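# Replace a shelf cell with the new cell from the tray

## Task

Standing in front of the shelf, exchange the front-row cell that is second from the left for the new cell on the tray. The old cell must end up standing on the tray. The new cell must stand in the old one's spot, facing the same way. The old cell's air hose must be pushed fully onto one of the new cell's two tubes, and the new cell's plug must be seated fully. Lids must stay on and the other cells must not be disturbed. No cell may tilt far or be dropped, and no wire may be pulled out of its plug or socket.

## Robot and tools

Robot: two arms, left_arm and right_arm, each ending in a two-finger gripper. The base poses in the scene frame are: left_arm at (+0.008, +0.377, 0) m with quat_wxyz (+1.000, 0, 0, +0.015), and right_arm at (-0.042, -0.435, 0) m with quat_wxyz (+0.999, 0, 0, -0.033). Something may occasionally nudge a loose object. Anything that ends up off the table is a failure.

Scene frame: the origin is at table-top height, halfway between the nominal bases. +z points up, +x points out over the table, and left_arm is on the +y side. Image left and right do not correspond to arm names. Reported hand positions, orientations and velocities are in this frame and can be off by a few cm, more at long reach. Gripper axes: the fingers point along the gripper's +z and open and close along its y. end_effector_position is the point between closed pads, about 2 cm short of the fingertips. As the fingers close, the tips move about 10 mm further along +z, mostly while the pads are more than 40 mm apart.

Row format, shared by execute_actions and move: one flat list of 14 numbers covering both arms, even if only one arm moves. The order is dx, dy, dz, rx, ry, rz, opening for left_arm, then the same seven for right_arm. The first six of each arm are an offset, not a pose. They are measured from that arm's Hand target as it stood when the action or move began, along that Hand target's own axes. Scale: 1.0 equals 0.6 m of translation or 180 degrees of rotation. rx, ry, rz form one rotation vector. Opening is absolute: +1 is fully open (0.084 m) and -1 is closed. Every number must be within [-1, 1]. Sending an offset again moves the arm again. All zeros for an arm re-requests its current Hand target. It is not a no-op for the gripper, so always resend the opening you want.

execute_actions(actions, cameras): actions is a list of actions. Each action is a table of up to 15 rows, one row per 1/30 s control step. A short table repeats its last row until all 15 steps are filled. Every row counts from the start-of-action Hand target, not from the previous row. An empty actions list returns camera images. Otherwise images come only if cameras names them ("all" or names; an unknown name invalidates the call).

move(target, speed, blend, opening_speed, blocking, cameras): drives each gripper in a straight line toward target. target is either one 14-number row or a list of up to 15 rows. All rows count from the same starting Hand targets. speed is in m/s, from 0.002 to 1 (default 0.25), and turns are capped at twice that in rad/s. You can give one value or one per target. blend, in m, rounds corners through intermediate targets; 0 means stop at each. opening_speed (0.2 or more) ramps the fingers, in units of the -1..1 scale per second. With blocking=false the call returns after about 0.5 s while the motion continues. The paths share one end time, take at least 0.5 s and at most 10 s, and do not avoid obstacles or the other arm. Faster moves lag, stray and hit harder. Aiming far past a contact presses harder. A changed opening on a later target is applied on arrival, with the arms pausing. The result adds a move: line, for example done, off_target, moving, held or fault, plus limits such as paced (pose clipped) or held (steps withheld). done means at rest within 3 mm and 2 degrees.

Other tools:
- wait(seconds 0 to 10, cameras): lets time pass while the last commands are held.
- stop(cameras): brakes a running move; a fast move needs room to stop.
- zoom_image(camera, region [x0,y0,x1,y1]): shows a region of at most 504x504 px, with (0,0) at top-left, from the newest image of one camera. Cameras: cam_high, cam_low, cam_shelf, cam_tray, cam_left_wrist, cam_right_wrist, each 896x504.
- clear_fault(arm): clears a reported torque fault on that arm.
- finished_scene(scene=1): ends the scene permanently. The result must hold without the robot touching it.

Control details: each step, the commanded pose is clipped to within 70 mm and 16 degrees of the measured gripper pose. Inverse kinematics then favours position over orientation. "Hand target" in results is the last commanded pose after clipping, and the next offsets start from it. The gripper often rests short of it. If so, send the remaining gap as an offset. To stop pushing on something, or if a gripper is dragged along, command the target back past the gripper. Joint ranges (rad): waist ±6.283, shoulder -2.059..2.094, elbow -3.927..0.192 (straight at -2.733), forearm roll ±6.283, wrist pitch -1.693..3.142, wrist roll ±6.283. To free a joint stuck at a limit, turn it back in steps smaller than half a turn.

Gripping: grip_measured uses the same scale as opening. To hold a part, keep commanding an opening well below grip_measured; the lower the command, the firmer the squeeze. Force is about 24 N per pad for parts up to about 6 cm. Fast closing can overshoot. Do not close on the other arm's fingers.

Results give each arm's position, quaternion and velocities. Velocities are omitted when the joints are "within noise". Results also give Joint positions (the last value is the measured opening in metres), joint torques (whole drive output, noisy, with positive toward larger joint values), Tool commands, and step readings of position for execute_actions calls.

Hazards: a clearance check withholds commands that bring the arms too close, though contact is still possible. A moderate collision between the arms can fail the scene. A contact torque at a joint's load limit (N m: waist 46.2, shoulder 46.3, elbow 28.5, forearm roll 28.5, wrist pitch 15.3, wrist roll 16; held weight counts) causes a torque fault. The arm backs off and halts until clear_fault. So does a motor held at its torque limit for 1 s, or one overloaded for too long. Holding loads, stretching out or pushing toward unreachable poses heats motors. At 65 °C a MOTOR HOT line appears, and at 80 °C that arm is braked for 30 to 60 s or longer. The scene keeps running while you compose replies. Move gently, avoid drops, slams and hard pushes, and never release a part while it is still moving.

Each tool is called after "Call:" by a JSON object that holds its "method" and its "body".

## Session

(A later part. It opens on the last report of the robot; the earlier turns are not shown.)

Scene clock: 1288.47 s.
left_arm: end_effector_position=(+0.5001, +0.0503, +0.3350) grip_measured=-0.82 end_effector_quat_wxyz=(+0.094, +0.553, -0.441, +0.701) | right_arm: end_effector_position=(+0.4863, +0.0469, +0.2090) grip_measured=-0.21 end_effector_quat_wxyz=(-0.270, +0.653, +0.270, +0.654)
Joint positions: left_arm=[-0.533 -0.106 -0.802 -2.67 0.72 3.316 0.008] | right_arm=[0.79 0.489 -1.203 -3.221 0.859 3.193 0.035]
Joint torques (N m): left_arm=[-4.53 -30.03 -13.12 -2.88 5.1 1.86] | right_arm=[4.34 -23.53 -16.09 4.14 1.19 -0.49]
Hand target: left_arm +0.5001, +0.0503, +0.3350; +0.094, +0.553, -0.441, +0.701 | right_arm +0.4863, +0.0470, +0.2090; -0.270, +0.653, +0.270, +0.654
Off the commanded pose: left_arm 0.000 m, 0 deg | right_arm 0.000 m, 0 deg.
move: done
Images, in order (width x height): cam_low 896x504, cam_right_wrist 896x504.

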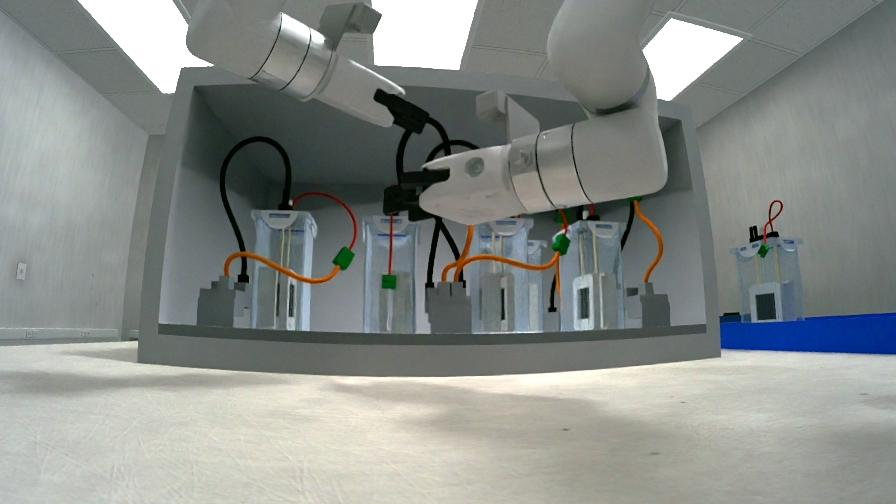

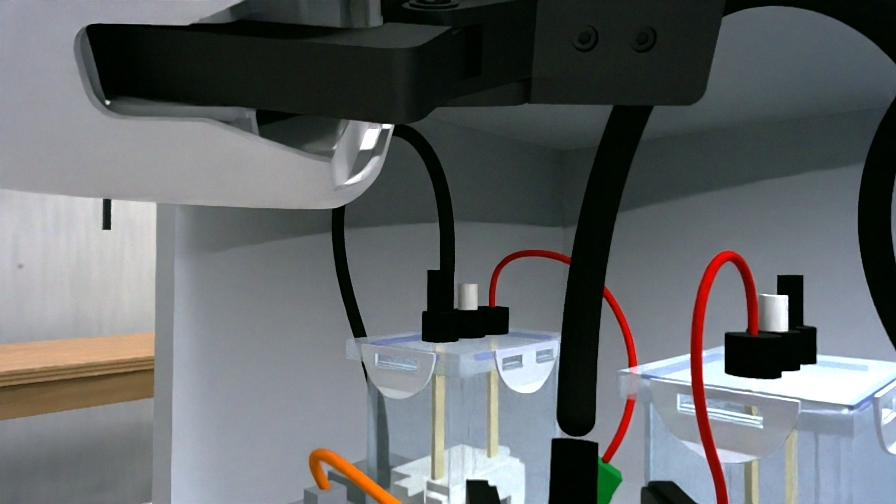

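Call:
{"method": "move", "body": {"target": [[0,0,0,0,0,0,-1,0,0,0.017,0,0,0,-0.2],[0,0,0,0,0,0,-1,0,0,0.017,0,0,0,-1]], "speed": 0.06, "opening_speed": 0.8, "cameras": ["cam_right_wrist","cam_low"]}}

Call:
{"method": "zoom_image", "body": {"camera": "cam_low", "region": [320, 80, 520, 280]}}

Scene clock: 1293.50 s.
left_arm: end_effector_position=(+0.5001, +0.0503, +0.3350) grip_measured=-0.82 end_effector_quat_wxyz=(+0.094, +0.553, -0.441, +0.701) | right_arm: end_effector_position=(+0.4936, +0.0542, +0.2090) grip_measured=-0.80 end_effector_quat_wxyz=(-0.270, +0.653, +0.270, +0.654)
Joint positions: left_arm=[-0.533 -0.106 -0.802 -2.67 0.72 3.316 0.008] | right_arm=[0.791 0.518 -1.25 -3.22 0.84 3.194 0.009]
Joint torques (N m): left_arm=[-4.53 -29.97 -13.38 -2.67 5.06 1.76] | right_arm=[4.31 -24.12 -16.1 4.07 1.18 2.16]
Hand target: left_arm +0.5001, +0.0503, +0.3350; +0.094, +0.553, -0.441, +0.701 | right_arm +0.4936, +0.0542, +0.2090; -0.270, +0.653, +0.270, +0.654
Off the commanded pose: left_arm 0.000 m, 0 deg | right_arm 0.000 m, 0 deg.
move: done
Images, in order (width x height): cam_low 896x504, cam_right_wrist 896x504.

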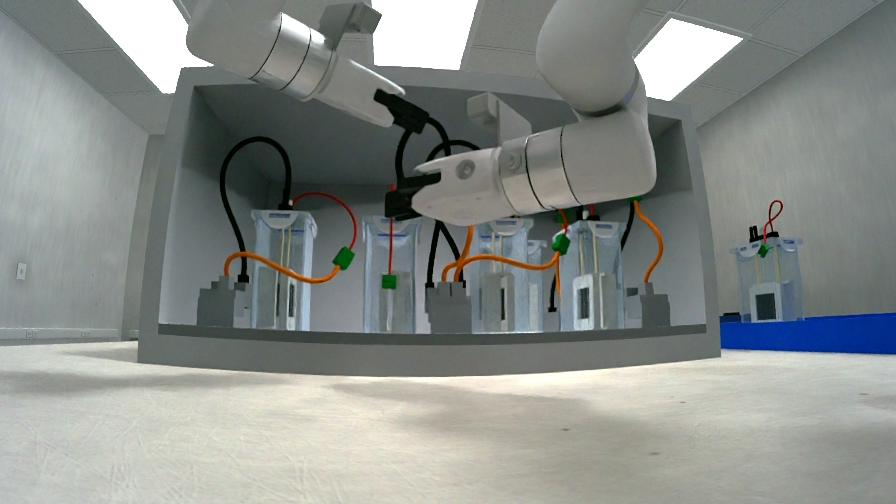

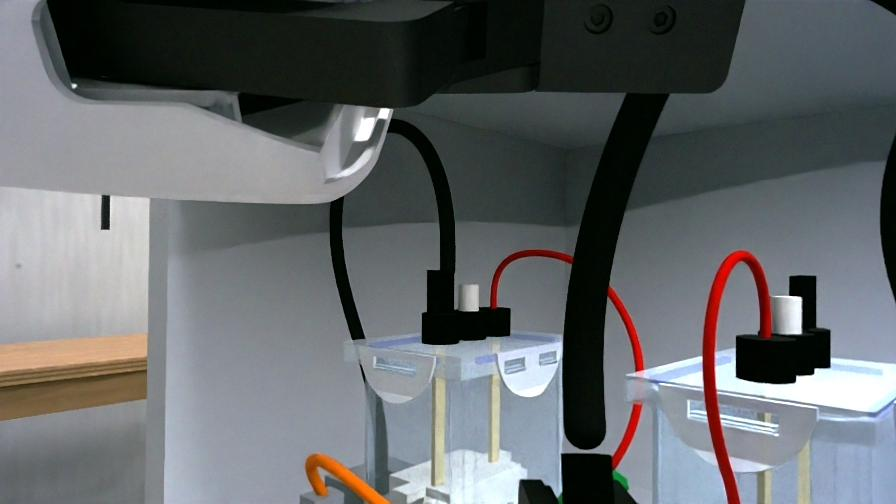

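Scaled by 2.520 from the camera's 896x504 image, which has a finer 1280x720 frame.

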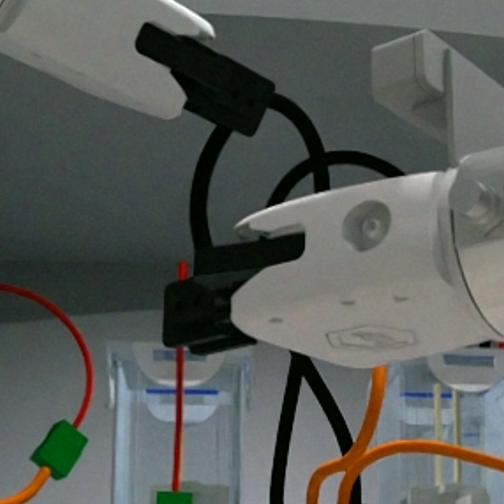

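Call:
{"method": "move", "body": {"target": [0,0,0,0,0,0,-0.2,0,0,0,0,0,0,-1], "opening_speed": 0.4, "cameras": ["cam_right_wrist","cam_low","cam_left_wrist"]}}

Call:
{"method": "zoom_image", "body": {"camera": "cam_low", "region": [320, 80, 520, 280]}}

Scene clock: 1303.07 s.
left_arm: end_effector_position=(+0.5001, +0.0503, +0.3350) grip_measured=-0.22 end_effector_quat_wxyz=(+0.094, +0.553, -0.441, +0.701) | right_arm: end_effector_position=(+0.4936, +0.0542, +0.2090) grip_measured=-0.80 end_effector_quat_wxyz=(-0.270, +0.653, +0.270, +0.654)
Joint positions: left_arm=[-0.533 -0.106 -0.802 -2.67 0.72 3.316 0.035] | right_arm=[0.791 0.518 -1.25 -3.22 0.84 3.194 0.009]
Joint torques (N m): left_arm=[-3.23 -29.9 -15.34 -2.69 2.86 1.76] | right_arm=[4.02 -25.89 -14.68 3.55 1.45 1.78]
Hand target: left_arm +0.5001, +0.0503, +0.3350; +0.094, +0.553, -0.441, +0.701 | right_arm +0.4936, +0.0542, +0.2090; -0.270, +0.653, +0.270, +0.654
Off the commanded pose: left_arm 0.000 m, 0 deg | right_arm 0.000 m, 0 deg.
move: done
Images, in order (width x height): cam_low 896x504, cam_left_wrist 896x504, cam_right_wrist 896x504.

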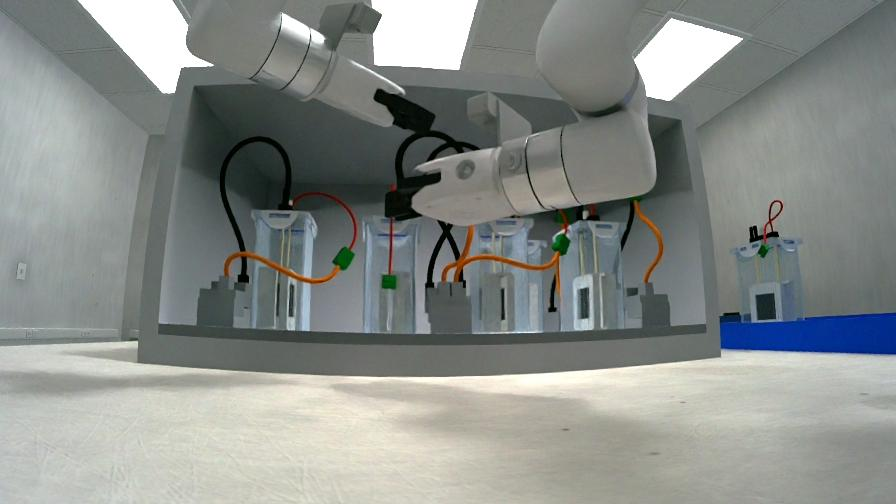

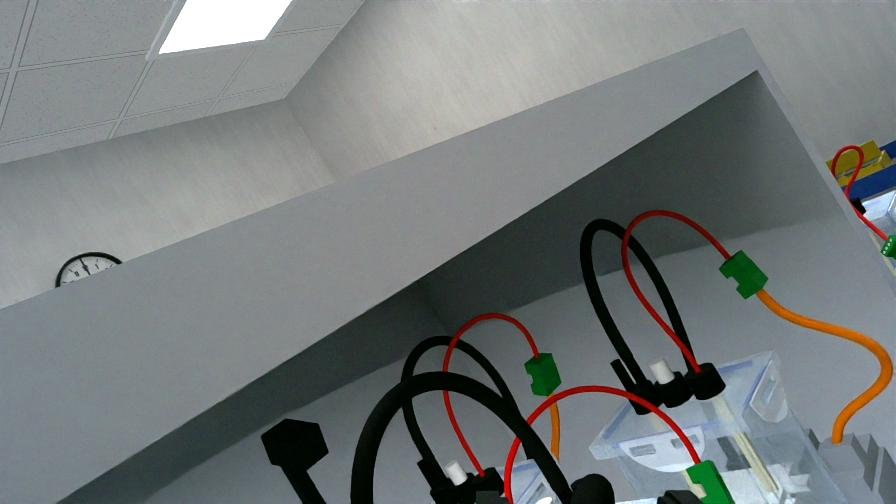

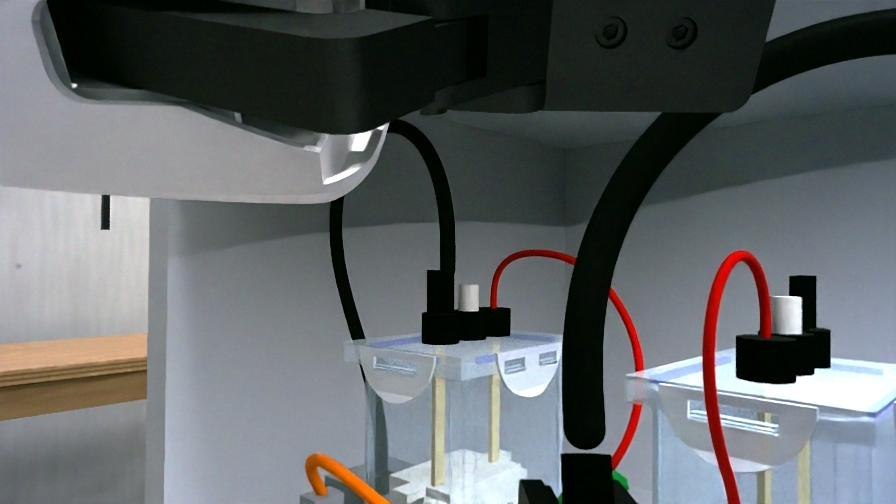

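Scaled by 2.520 from the camera's 896x504 image, which has a finer 1280x720 frame.

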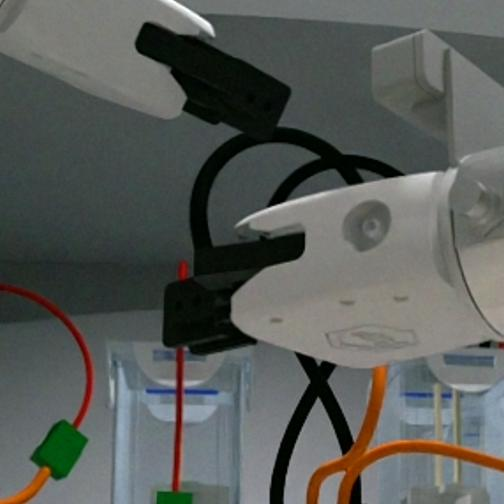

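Call:
{"method": "move", "body": {"target": [0,0,-0.1167,0,0,-0.1944,-0.2,0,0,0,0,0,0,-1], "speed": 0.15}}

Call:
{"method": "move", "body": {"target": [-0.1375,0,0,0,0,0,-0.2,0,0,0,0,0,0,-1], "speed": 0.15, "cameras": ["cam_right_wrist","cam_low","cam_left_wrist"]}}

Scene clock: 1310.10 s.
left_arm: end_effector_position=(+0.4516, +0.1008, +0.3350) grip_measured=-0.21 end_effector_quat_wxyz=(+0.300, +0.660, -0.254, +0.640) | right_arm: end_effector_position=(+0.4936, +0.0542, +0.2090) grip_measured=-0.80 end_effector_quat_wxyz=(-0.270, +0.653, +0.270, +0.654)
Joint positions: left_arm=[-0.472 -0.342 -0.568 -2.585 0.742 2.641 0.035] | right_arm=[0.791 0.518 -1.25 -3.22 0.84 3.194 0.009]
Joint torques (N m): left_arm=[4.72 -28.5 -12.91 2.81 4.79 -2.07] | right_arm=[3.8 -30.75 -13.21 3.12 1.69 1.54]
Hand target: left_arm +0.4516, +0.1008, +0.3350; +0.300, +0.660, -0.254, +0.640 | right_arm +0.4936, +0.0542, +0.2090; -0.270, +0.653, +0.270, +0.654
Off the commanded pose: left_arm 0.000 m, 0 deg | right_arm 0.000 m, 0 deg.
move: done

Scene clock: 1311.17 s.
left_arm: end_effector_position=(+0.4474, +0.0968, +0.2527) grip_measured=-0.21 end_effector_quat_wxyz=(+0.300, +0.660, -0.254, +0.640) | right_arm: end_effector_position=(+0.4936, +0.0542, +0.2090) grip_measured=-0.80 end_effector_quat_wxyz=(-0.270, +0.653, +0.270, +0.654)
Joint positions: left_arm=[-0.452 -0.151 -0.482 -2.677 0.991 2.803 0.035] | right_arm=[0.791 0.518 -1.25 -3.22 0.84 3.194 0.009]
Joint torques (N m): left_arm=[4.72 -14.18 -16.88 -3.2 5 1.91] | right_arm=[3.74 -31.25 -12.67 2.99 1.69 1.59]
Hand target: left_arm +0.4474, +0.0968, +0.2527; +0.300, +0.660, -0.254, +0.640 | right_arm +0.4936, +0.0542, +0.2090; -0.270, +0.653, +0.270, +0.654
Off the commanded pose: left_arm 0.000 m, 0 deg | right_arm 0.000 m, 0 deg.
move: done
Images, in order (width x height): cam_low 896x504, cam_left_wrist 896x504, cam_right_wrist 896x504.

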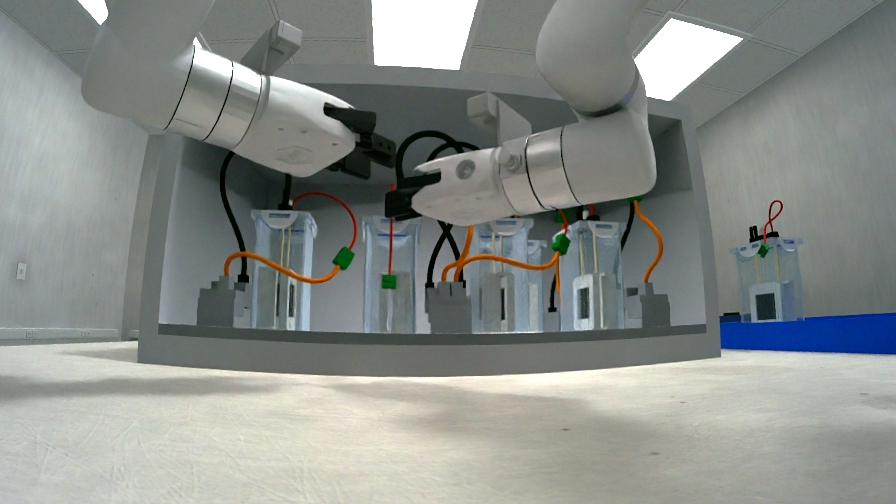

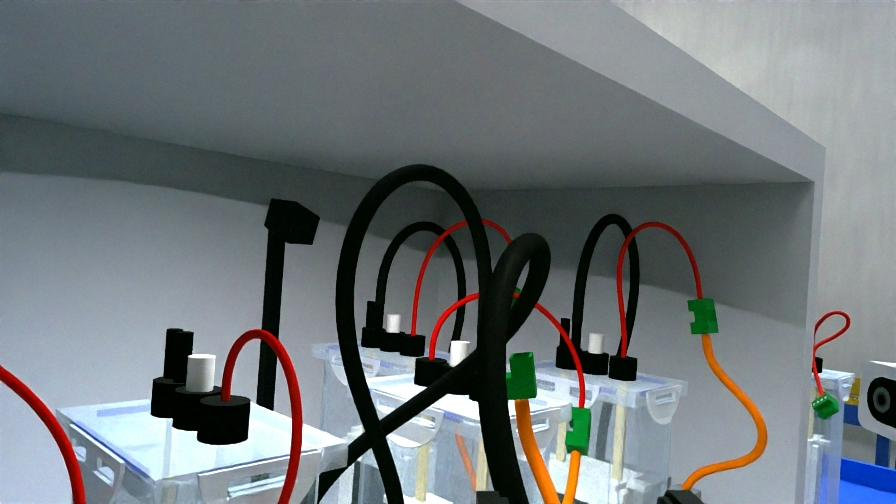

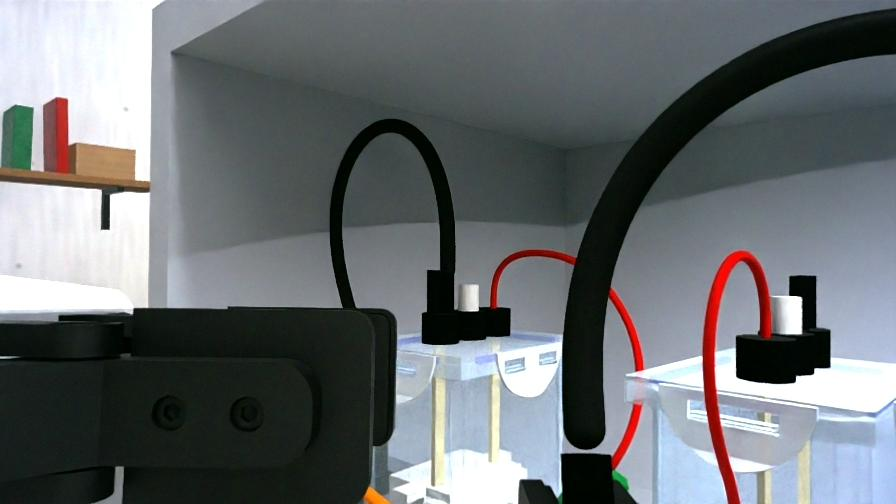

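Call:
{"method": "move", "body": {"target": [0,-0.0167,0.0667,0,0,0,-0.2,0,0,0,0,0,0,-1], "speed": 0.08, "cameras": ["cam_right_wrist","cam_left_wrist"]}}

Scene clock: 1316.73 s.
left_arm: end_effector_position=(+0.4823, +0.0748, +0.2520) grip_measured=-0.21 end_effector_quat_wxyz=(+0.300, +0.660, -0.254, +0.640) | right_arm: end_effector_position=(+0.4936, +0.0542, +0.2090) grip_measured=-0.80 end_effector_quat_wxyz=(-0.270, +0.653, +0.270, +0.654)
Joint positions: left_arm=[-0.47 -0.018 -0.627 -2.693 0.976 2.807 0.035] | right_arm=[0.791 0.518 -1.25 -3.22 0.84 3.194 0.009]
Joint torques (N m): left_arm=[-4.51 -18.28 -18.48 -3.22 0.29 1.89] | right_arm=[3.41 -31.47 -12.05 2.69 1.89 1.38]
Hand target: left_arm +0.4823, +0.0748, +0.2520; +0.300, +0.660, -0.254, +0.640 | right_arm +0.4936, +0.0542, +0.2090; -0.270, +0.653, +0.270, +0.654
Off the commanded pose: left_arm 0.000 m, 0 deg | right_arm 0.000 m, 0 deg.
move: done
Images, in order (width x height): cam_left_wrist 896x504, cam_right_wrist 896x504.

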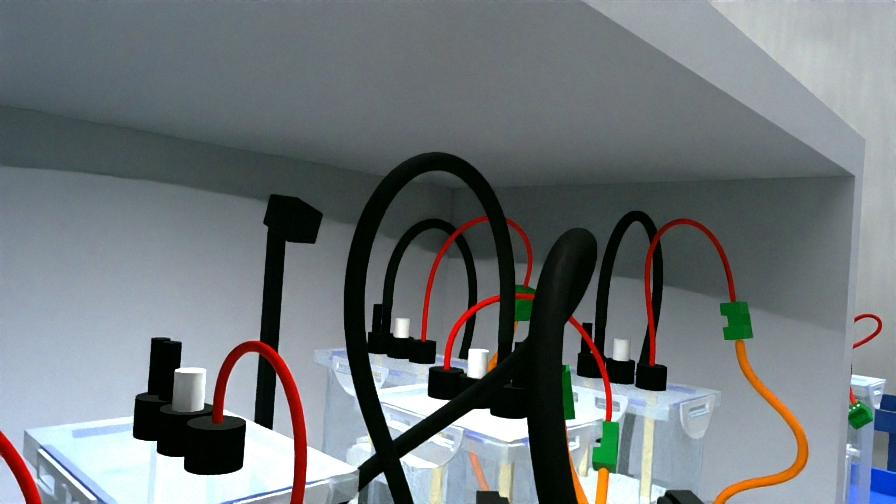

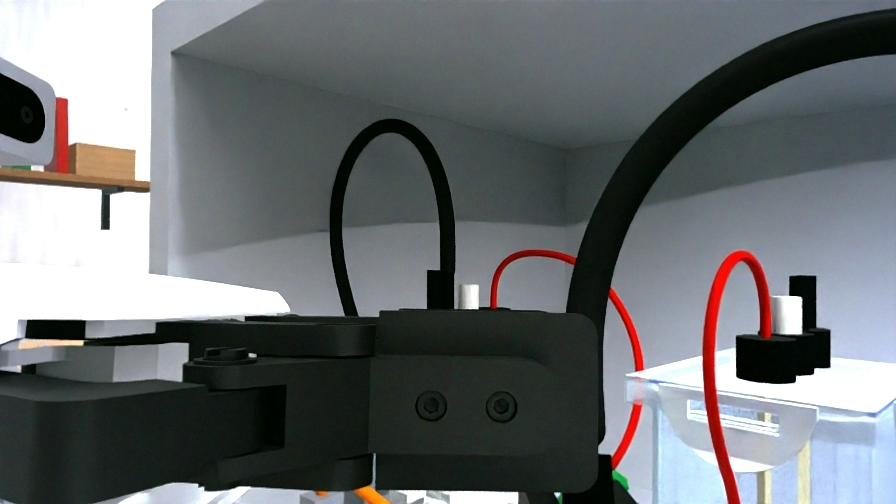

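Call:
{"method": "move", "body": {"target": [0,-0.0083,0.0267,0,0,0,-0.2,0,0,0,0,0,0,-1], "speed": 0.06, "cameras": ["cam_right_wrist","cam_left_wrist","cam_low"]}}

Scene clock: 1322.00 s.
left_arm: end_effector_position=(+0.4970, +0.0667, +0.2517) grip_measured=-0.21 end_effector_quat_wxyz=(+0.300, +0.660, -0.254, +0.640) | right_arm: end_effector_position=(+0.4936, +0.0542, +0.2090) grip_measured=-0.80 end_effector_quat_wxyz=(-0.270, +0.653, +0.270, +0.654)
Joint positions: left_arm=[-0.473 0.033 -0.688 -2.695 0.966 2.805 0.035] | right_arm=[0.791 0.518 -1.25 -3.22 0.84 3.194 0.009]
Joint torques (N m): left_arm=[-4.28 -20.01 -18.4 -3.25 0.2 -1.99] | right_arm=[3.21 -31.37 -11.94 2.35 2.09 1.07]
Hand target: left_arm +0.4970, +0.0667, +0.2517; +0.300, +0.660, -0.254, +0.640 | right_arm +0.4936, +0.0542, +0.2090; -0.270, +0.653, +0.270, +0.654
Off the commanded pose: left_arm 0.000 m, 0 deg | right_arm 0.000 m, 0 deg.
move: done
Images, in order (width x height): cam_low 896x504, cam_left_wrist 896x504, cam_right_wrist 896x504.

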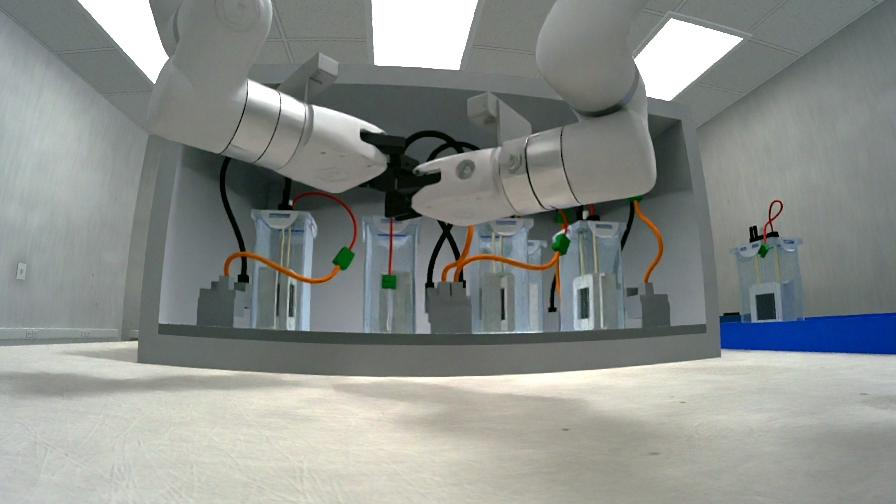

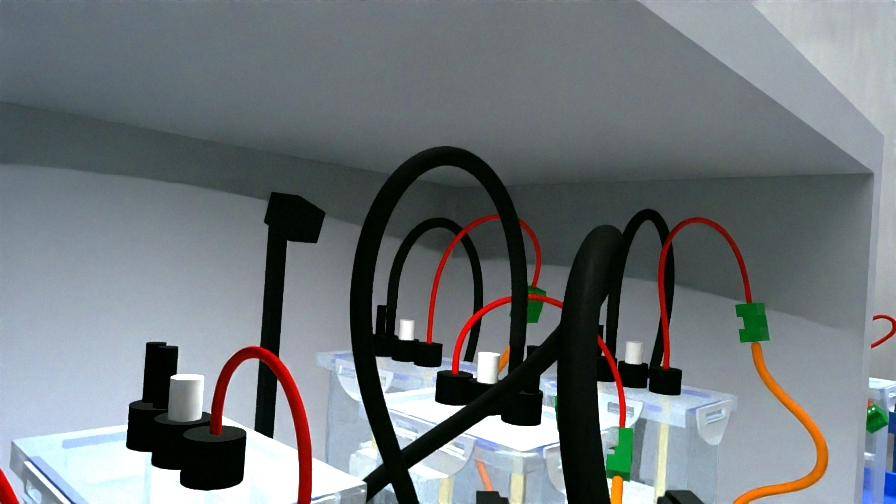

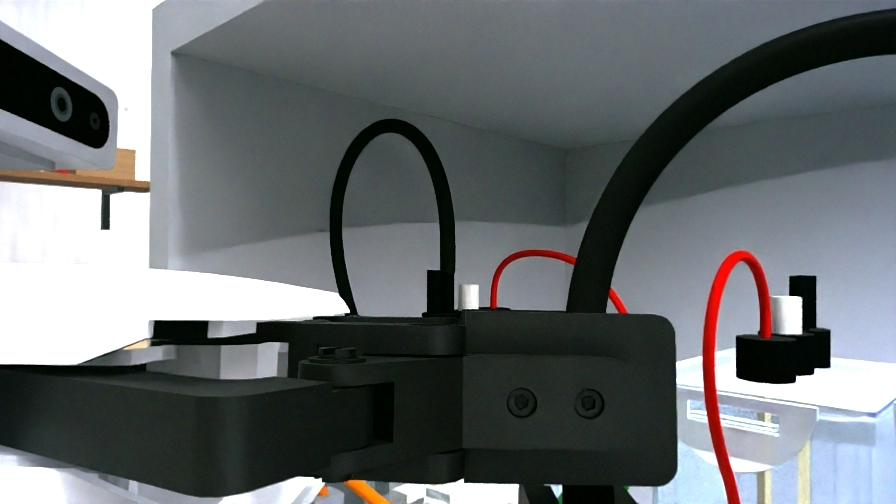

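Call:
{"method": "move", "body": {"target": [0,0,0,0,0,0,-1,0,0,0,0,0,0,-1], "opening_speed": 0.5, "cameras": ["cam_right_wrist","cam_left_wrist","cam_low"]}}

Scene clock: 1325.90 s.
left_arm: end_effector_position=(+0.4970, +0.0667, +0.2517) grip_measured=-0.75 end_effector_quat_wxyz=(+0.300, +0.660, -0.254, +0.640) | right_arm: end_effector_position=(+0.4935, +0.0542, +0.2090) grip_measured=-0.80 end_effector_quat_wxyz=(-0.270, +0.653, +0.270, +0.654)
Joint positions: left_arm=[-0.474 0.033 -0.688 -2.695 0.966 2.805 0.011] | right_arm=[0.791 0.518 -1.25 -3.22 0.84 3.194 0.009]
Joint torques (N m): left_arm=[3.19 -20.29 -7.11 -0.97 0.3 -1.13] | right_arm=[3.07 -31.48 -19.19 2.19 6.67 1]
Hand target: left_arm +0.4970, +0.0667, +0.2517; +0.300, +0.660, -0.254, +0.640 | right_arm +0.4936, +0.0542, +0.2090; -0.270, +0.653, +0.270, +0.654
Off the commanded pose: left_arm 0.000 m, 0 deg | right_arm 0.000 m, 0 deg.
move: done
Images, in order (width x height): cam_low 896x504, cam_left_wrist 896x504, cam_right_wrist 896x504.

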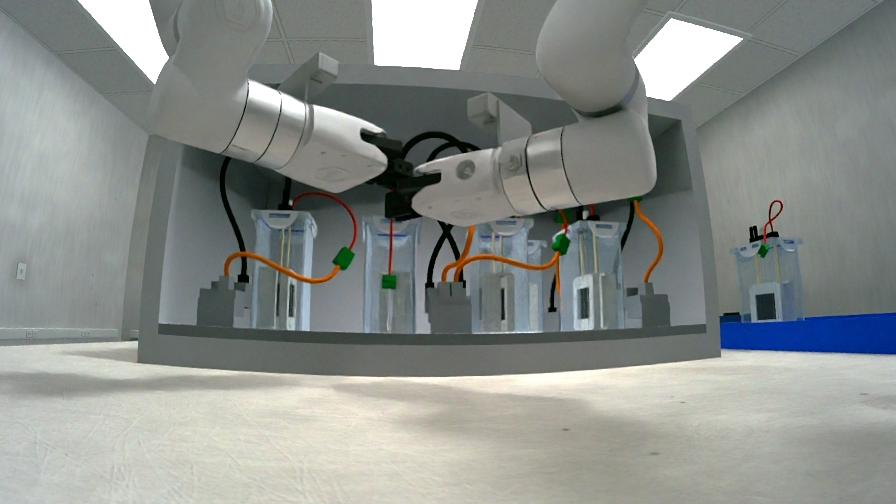

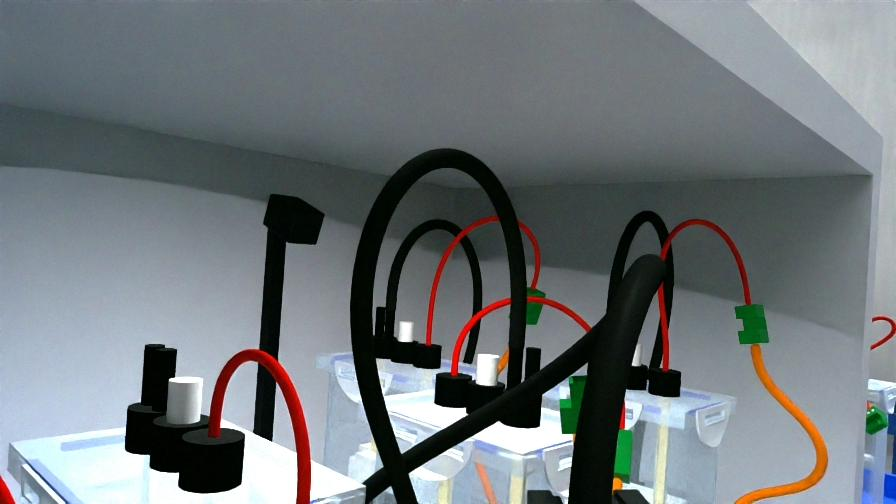

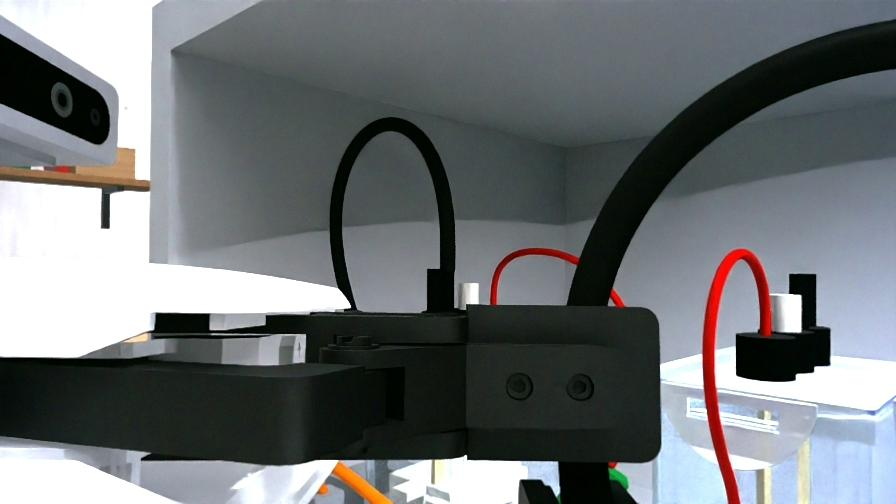

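Call:
{"method": "move", "body": {"target": [[0,0,0,0,0,0,-1,0,0,0,0,0,0,-0.1],[0,0,0,0,0,0,-1,0,0,-0.13,0,0,0,-0.1],[0,0,0,0,0,0,-1,0,0.12,-0.2,0,0,0,-0.1]], "speed": 0.12, "opening_speed": 0.5, "cameras": ["cam_right_wrist","cam_left_wrist","cam_low"]}}

Call:
{"method": "zoom_image", "body": {"camera": "cam_low", "region": [320, 80, 520, 280]}}

Scene clock: 1333.80 s.
left_arm: end_effector_position=(+0.4970, +0.0667, +0.2517) grip_measured=-0.81 end_effector_quat_wxyz=(+0.300, +0.660, -0.254, +0.640) | right_arm: end_effector_position=(+0.4594, -0.0815, +0.2090) grip_measured=-0.11 end_effector_quat_wxyz=(-0.270, +0.653, +0.270, +0.654)
Joint positions: left_arm=[-0.473 0.033 -0.688 -2.695 0.966 2.805 0.008] | right_arm=[0.596 0.228 -0.791 -3.44 1.028 3.299 0.039]
Joint torques (N m): left_arm=[-4.45 -37.78 -18.51 -0.28 1.35 1.79] | right_arm=[-4.75 -26.49 -9.82 -3.56 4.29 2.2]
Hand target: left_arm +0.4970, +0.0667, +0.2517; +0.300, +0.660, -0.254, +0.640 | right_arm +0.4594, -0.0816, +0.2090; -0.270, +0.653, +0.270, +0.654
Off the commanded pose: left_arm 0.000 m, 0 deg | right_arm 0.000 m, 0 deg.
move: done
Images, in order (width x height): cam_low 896x504, cam_left_wrist 896x504, cam_right_wrist 896x504.

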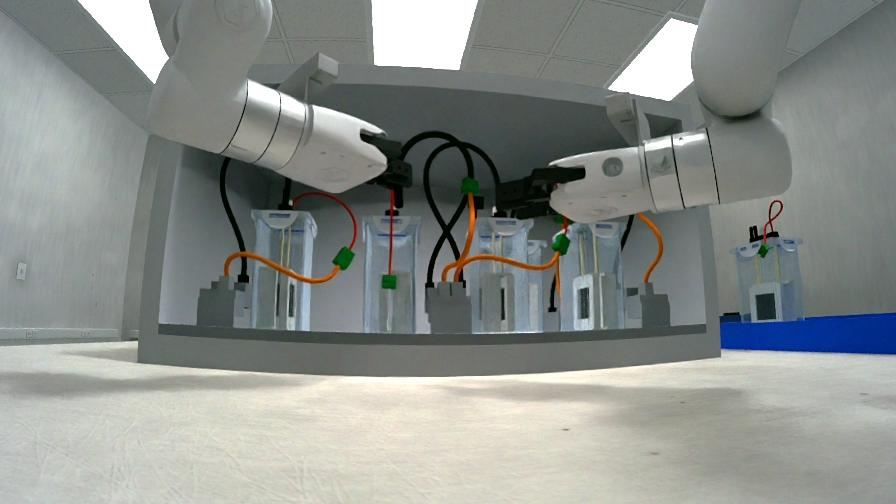

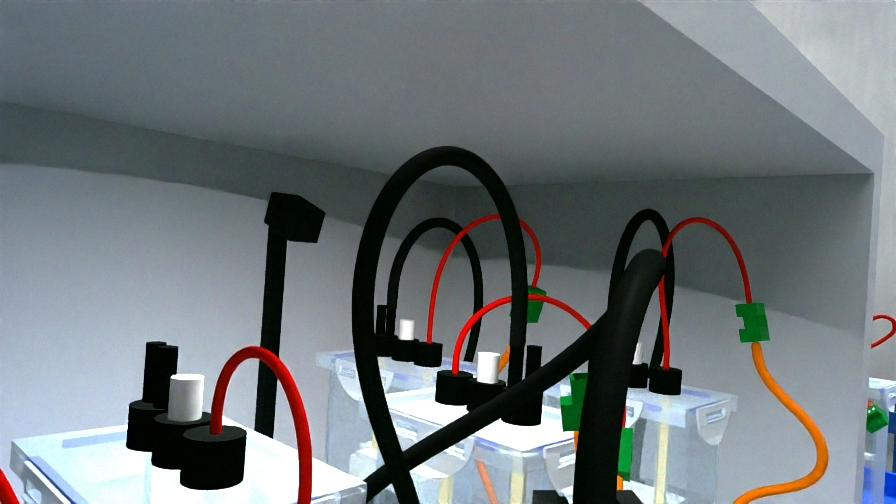

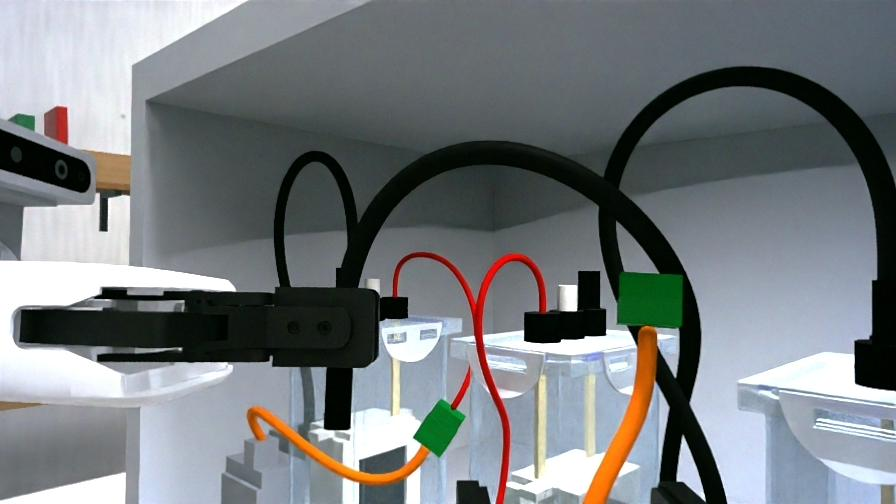

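Scaled by 2.520 from the camera's 896x504 image, which has a finer 1280x720 frame.

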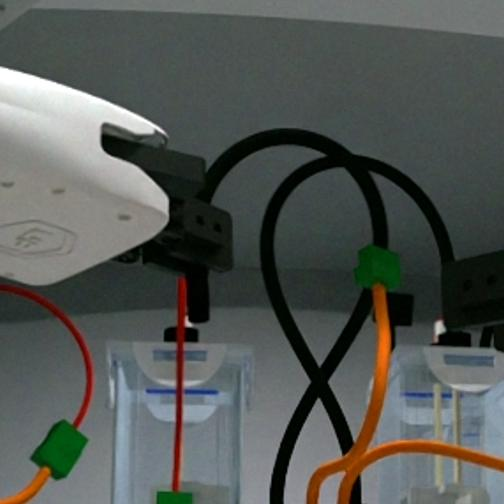

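Call:
{"method": "move", "body": {"target": [0.1318,-0.0218,0.0229,0.2215,0.0157,0,-1,0,0,0,0,0,0,-0.1], "speed": 0.15, "cameras": ["cam_right_wrist","cam_left_wrist","cam_low","cam_shelf"]}}

Call:
{"method": "zoom_image", "body": {"camera": "cam_shelf", "region": [440, 110, 700, 370]}}

Scene clock: 1349.30 s.
left_arm: end_effector_position=(+0.5199, +0.0697, +0.3296) grip_measured=-0.81 end_effector_quat_wxyz=(+0.063, +0.707, -0.013, +0.704) | right_arm: end_effector_position=(+0.4594, -0.0816, +0.2090) grip_measured=-0.11 end_effector_quat_wxyz=(-0.270, +0.653, +0.270, +0.654)
Joint positions: left_arm=[-0.757 -0.03 -0.842 -3.976 0.897 3.674 0.008] | right_arm=[0.595 0.228 -0.791 -3.44 1.028 3.299 0.039]
Joint torques (N m): left_arm=[-4.18 -20.99 -20.25 -2.51 4.61 1.98] | right_arm=[-4.54 -26.36 -9.79 -3.63 3.84 2.19]
Hand target: left_arm +0.5199, +0.0697, +0.3296; +0.063, +0.707, -0.013, +0.704 | right_arm +0.4594, -0.0816, +0.2090; -0.270, +0.653, +0.270, +0.654
Off the commanded pose: left_arm 0.000 m, 0 deg | right_arm 0.000 m, 0 deg.
move: done
Images, in order (width x height): cam_low 896x504, cam_shelf 896x504, cam_left_wrist 896x504, cam_right_wrist 896x504.

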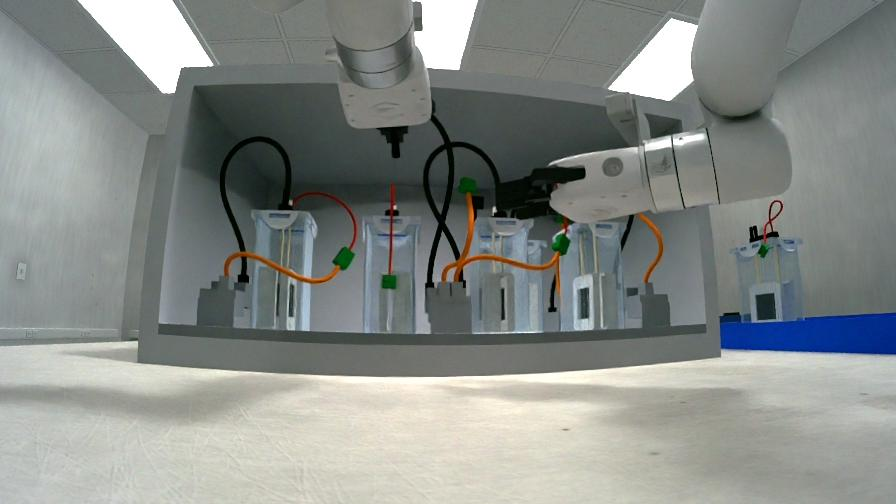

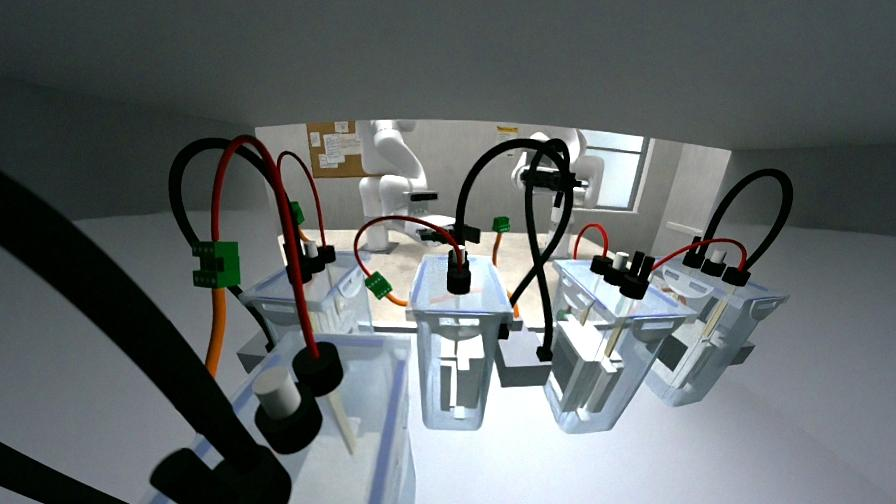

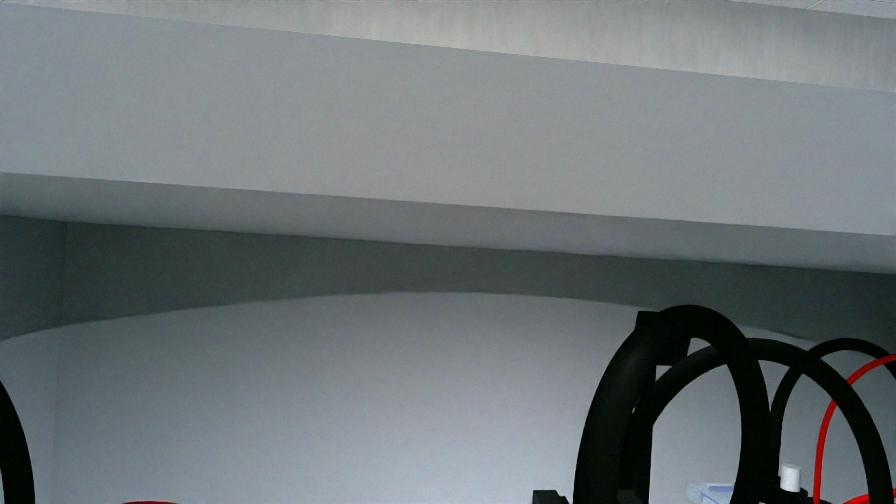

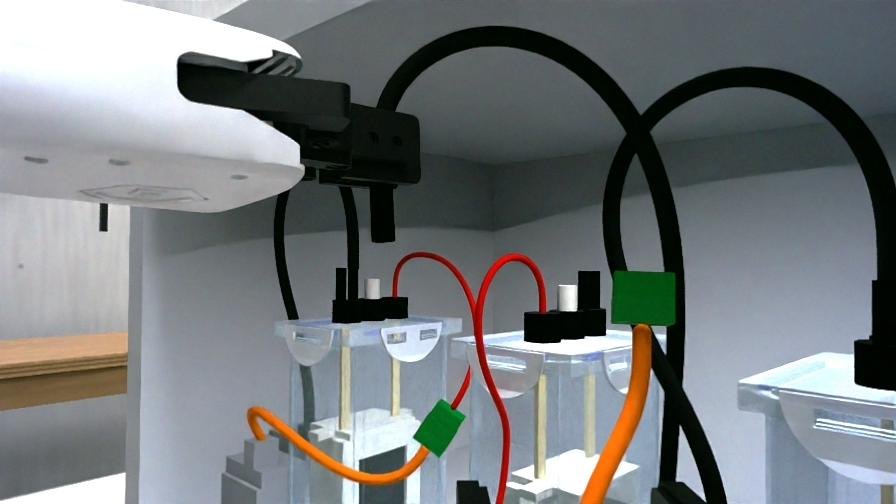

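Scaled by 1.938 from the camera's 896x504 image, which has a finer 1280x720 frame.

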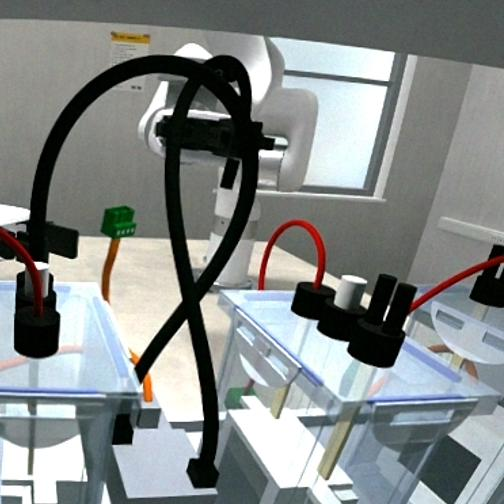

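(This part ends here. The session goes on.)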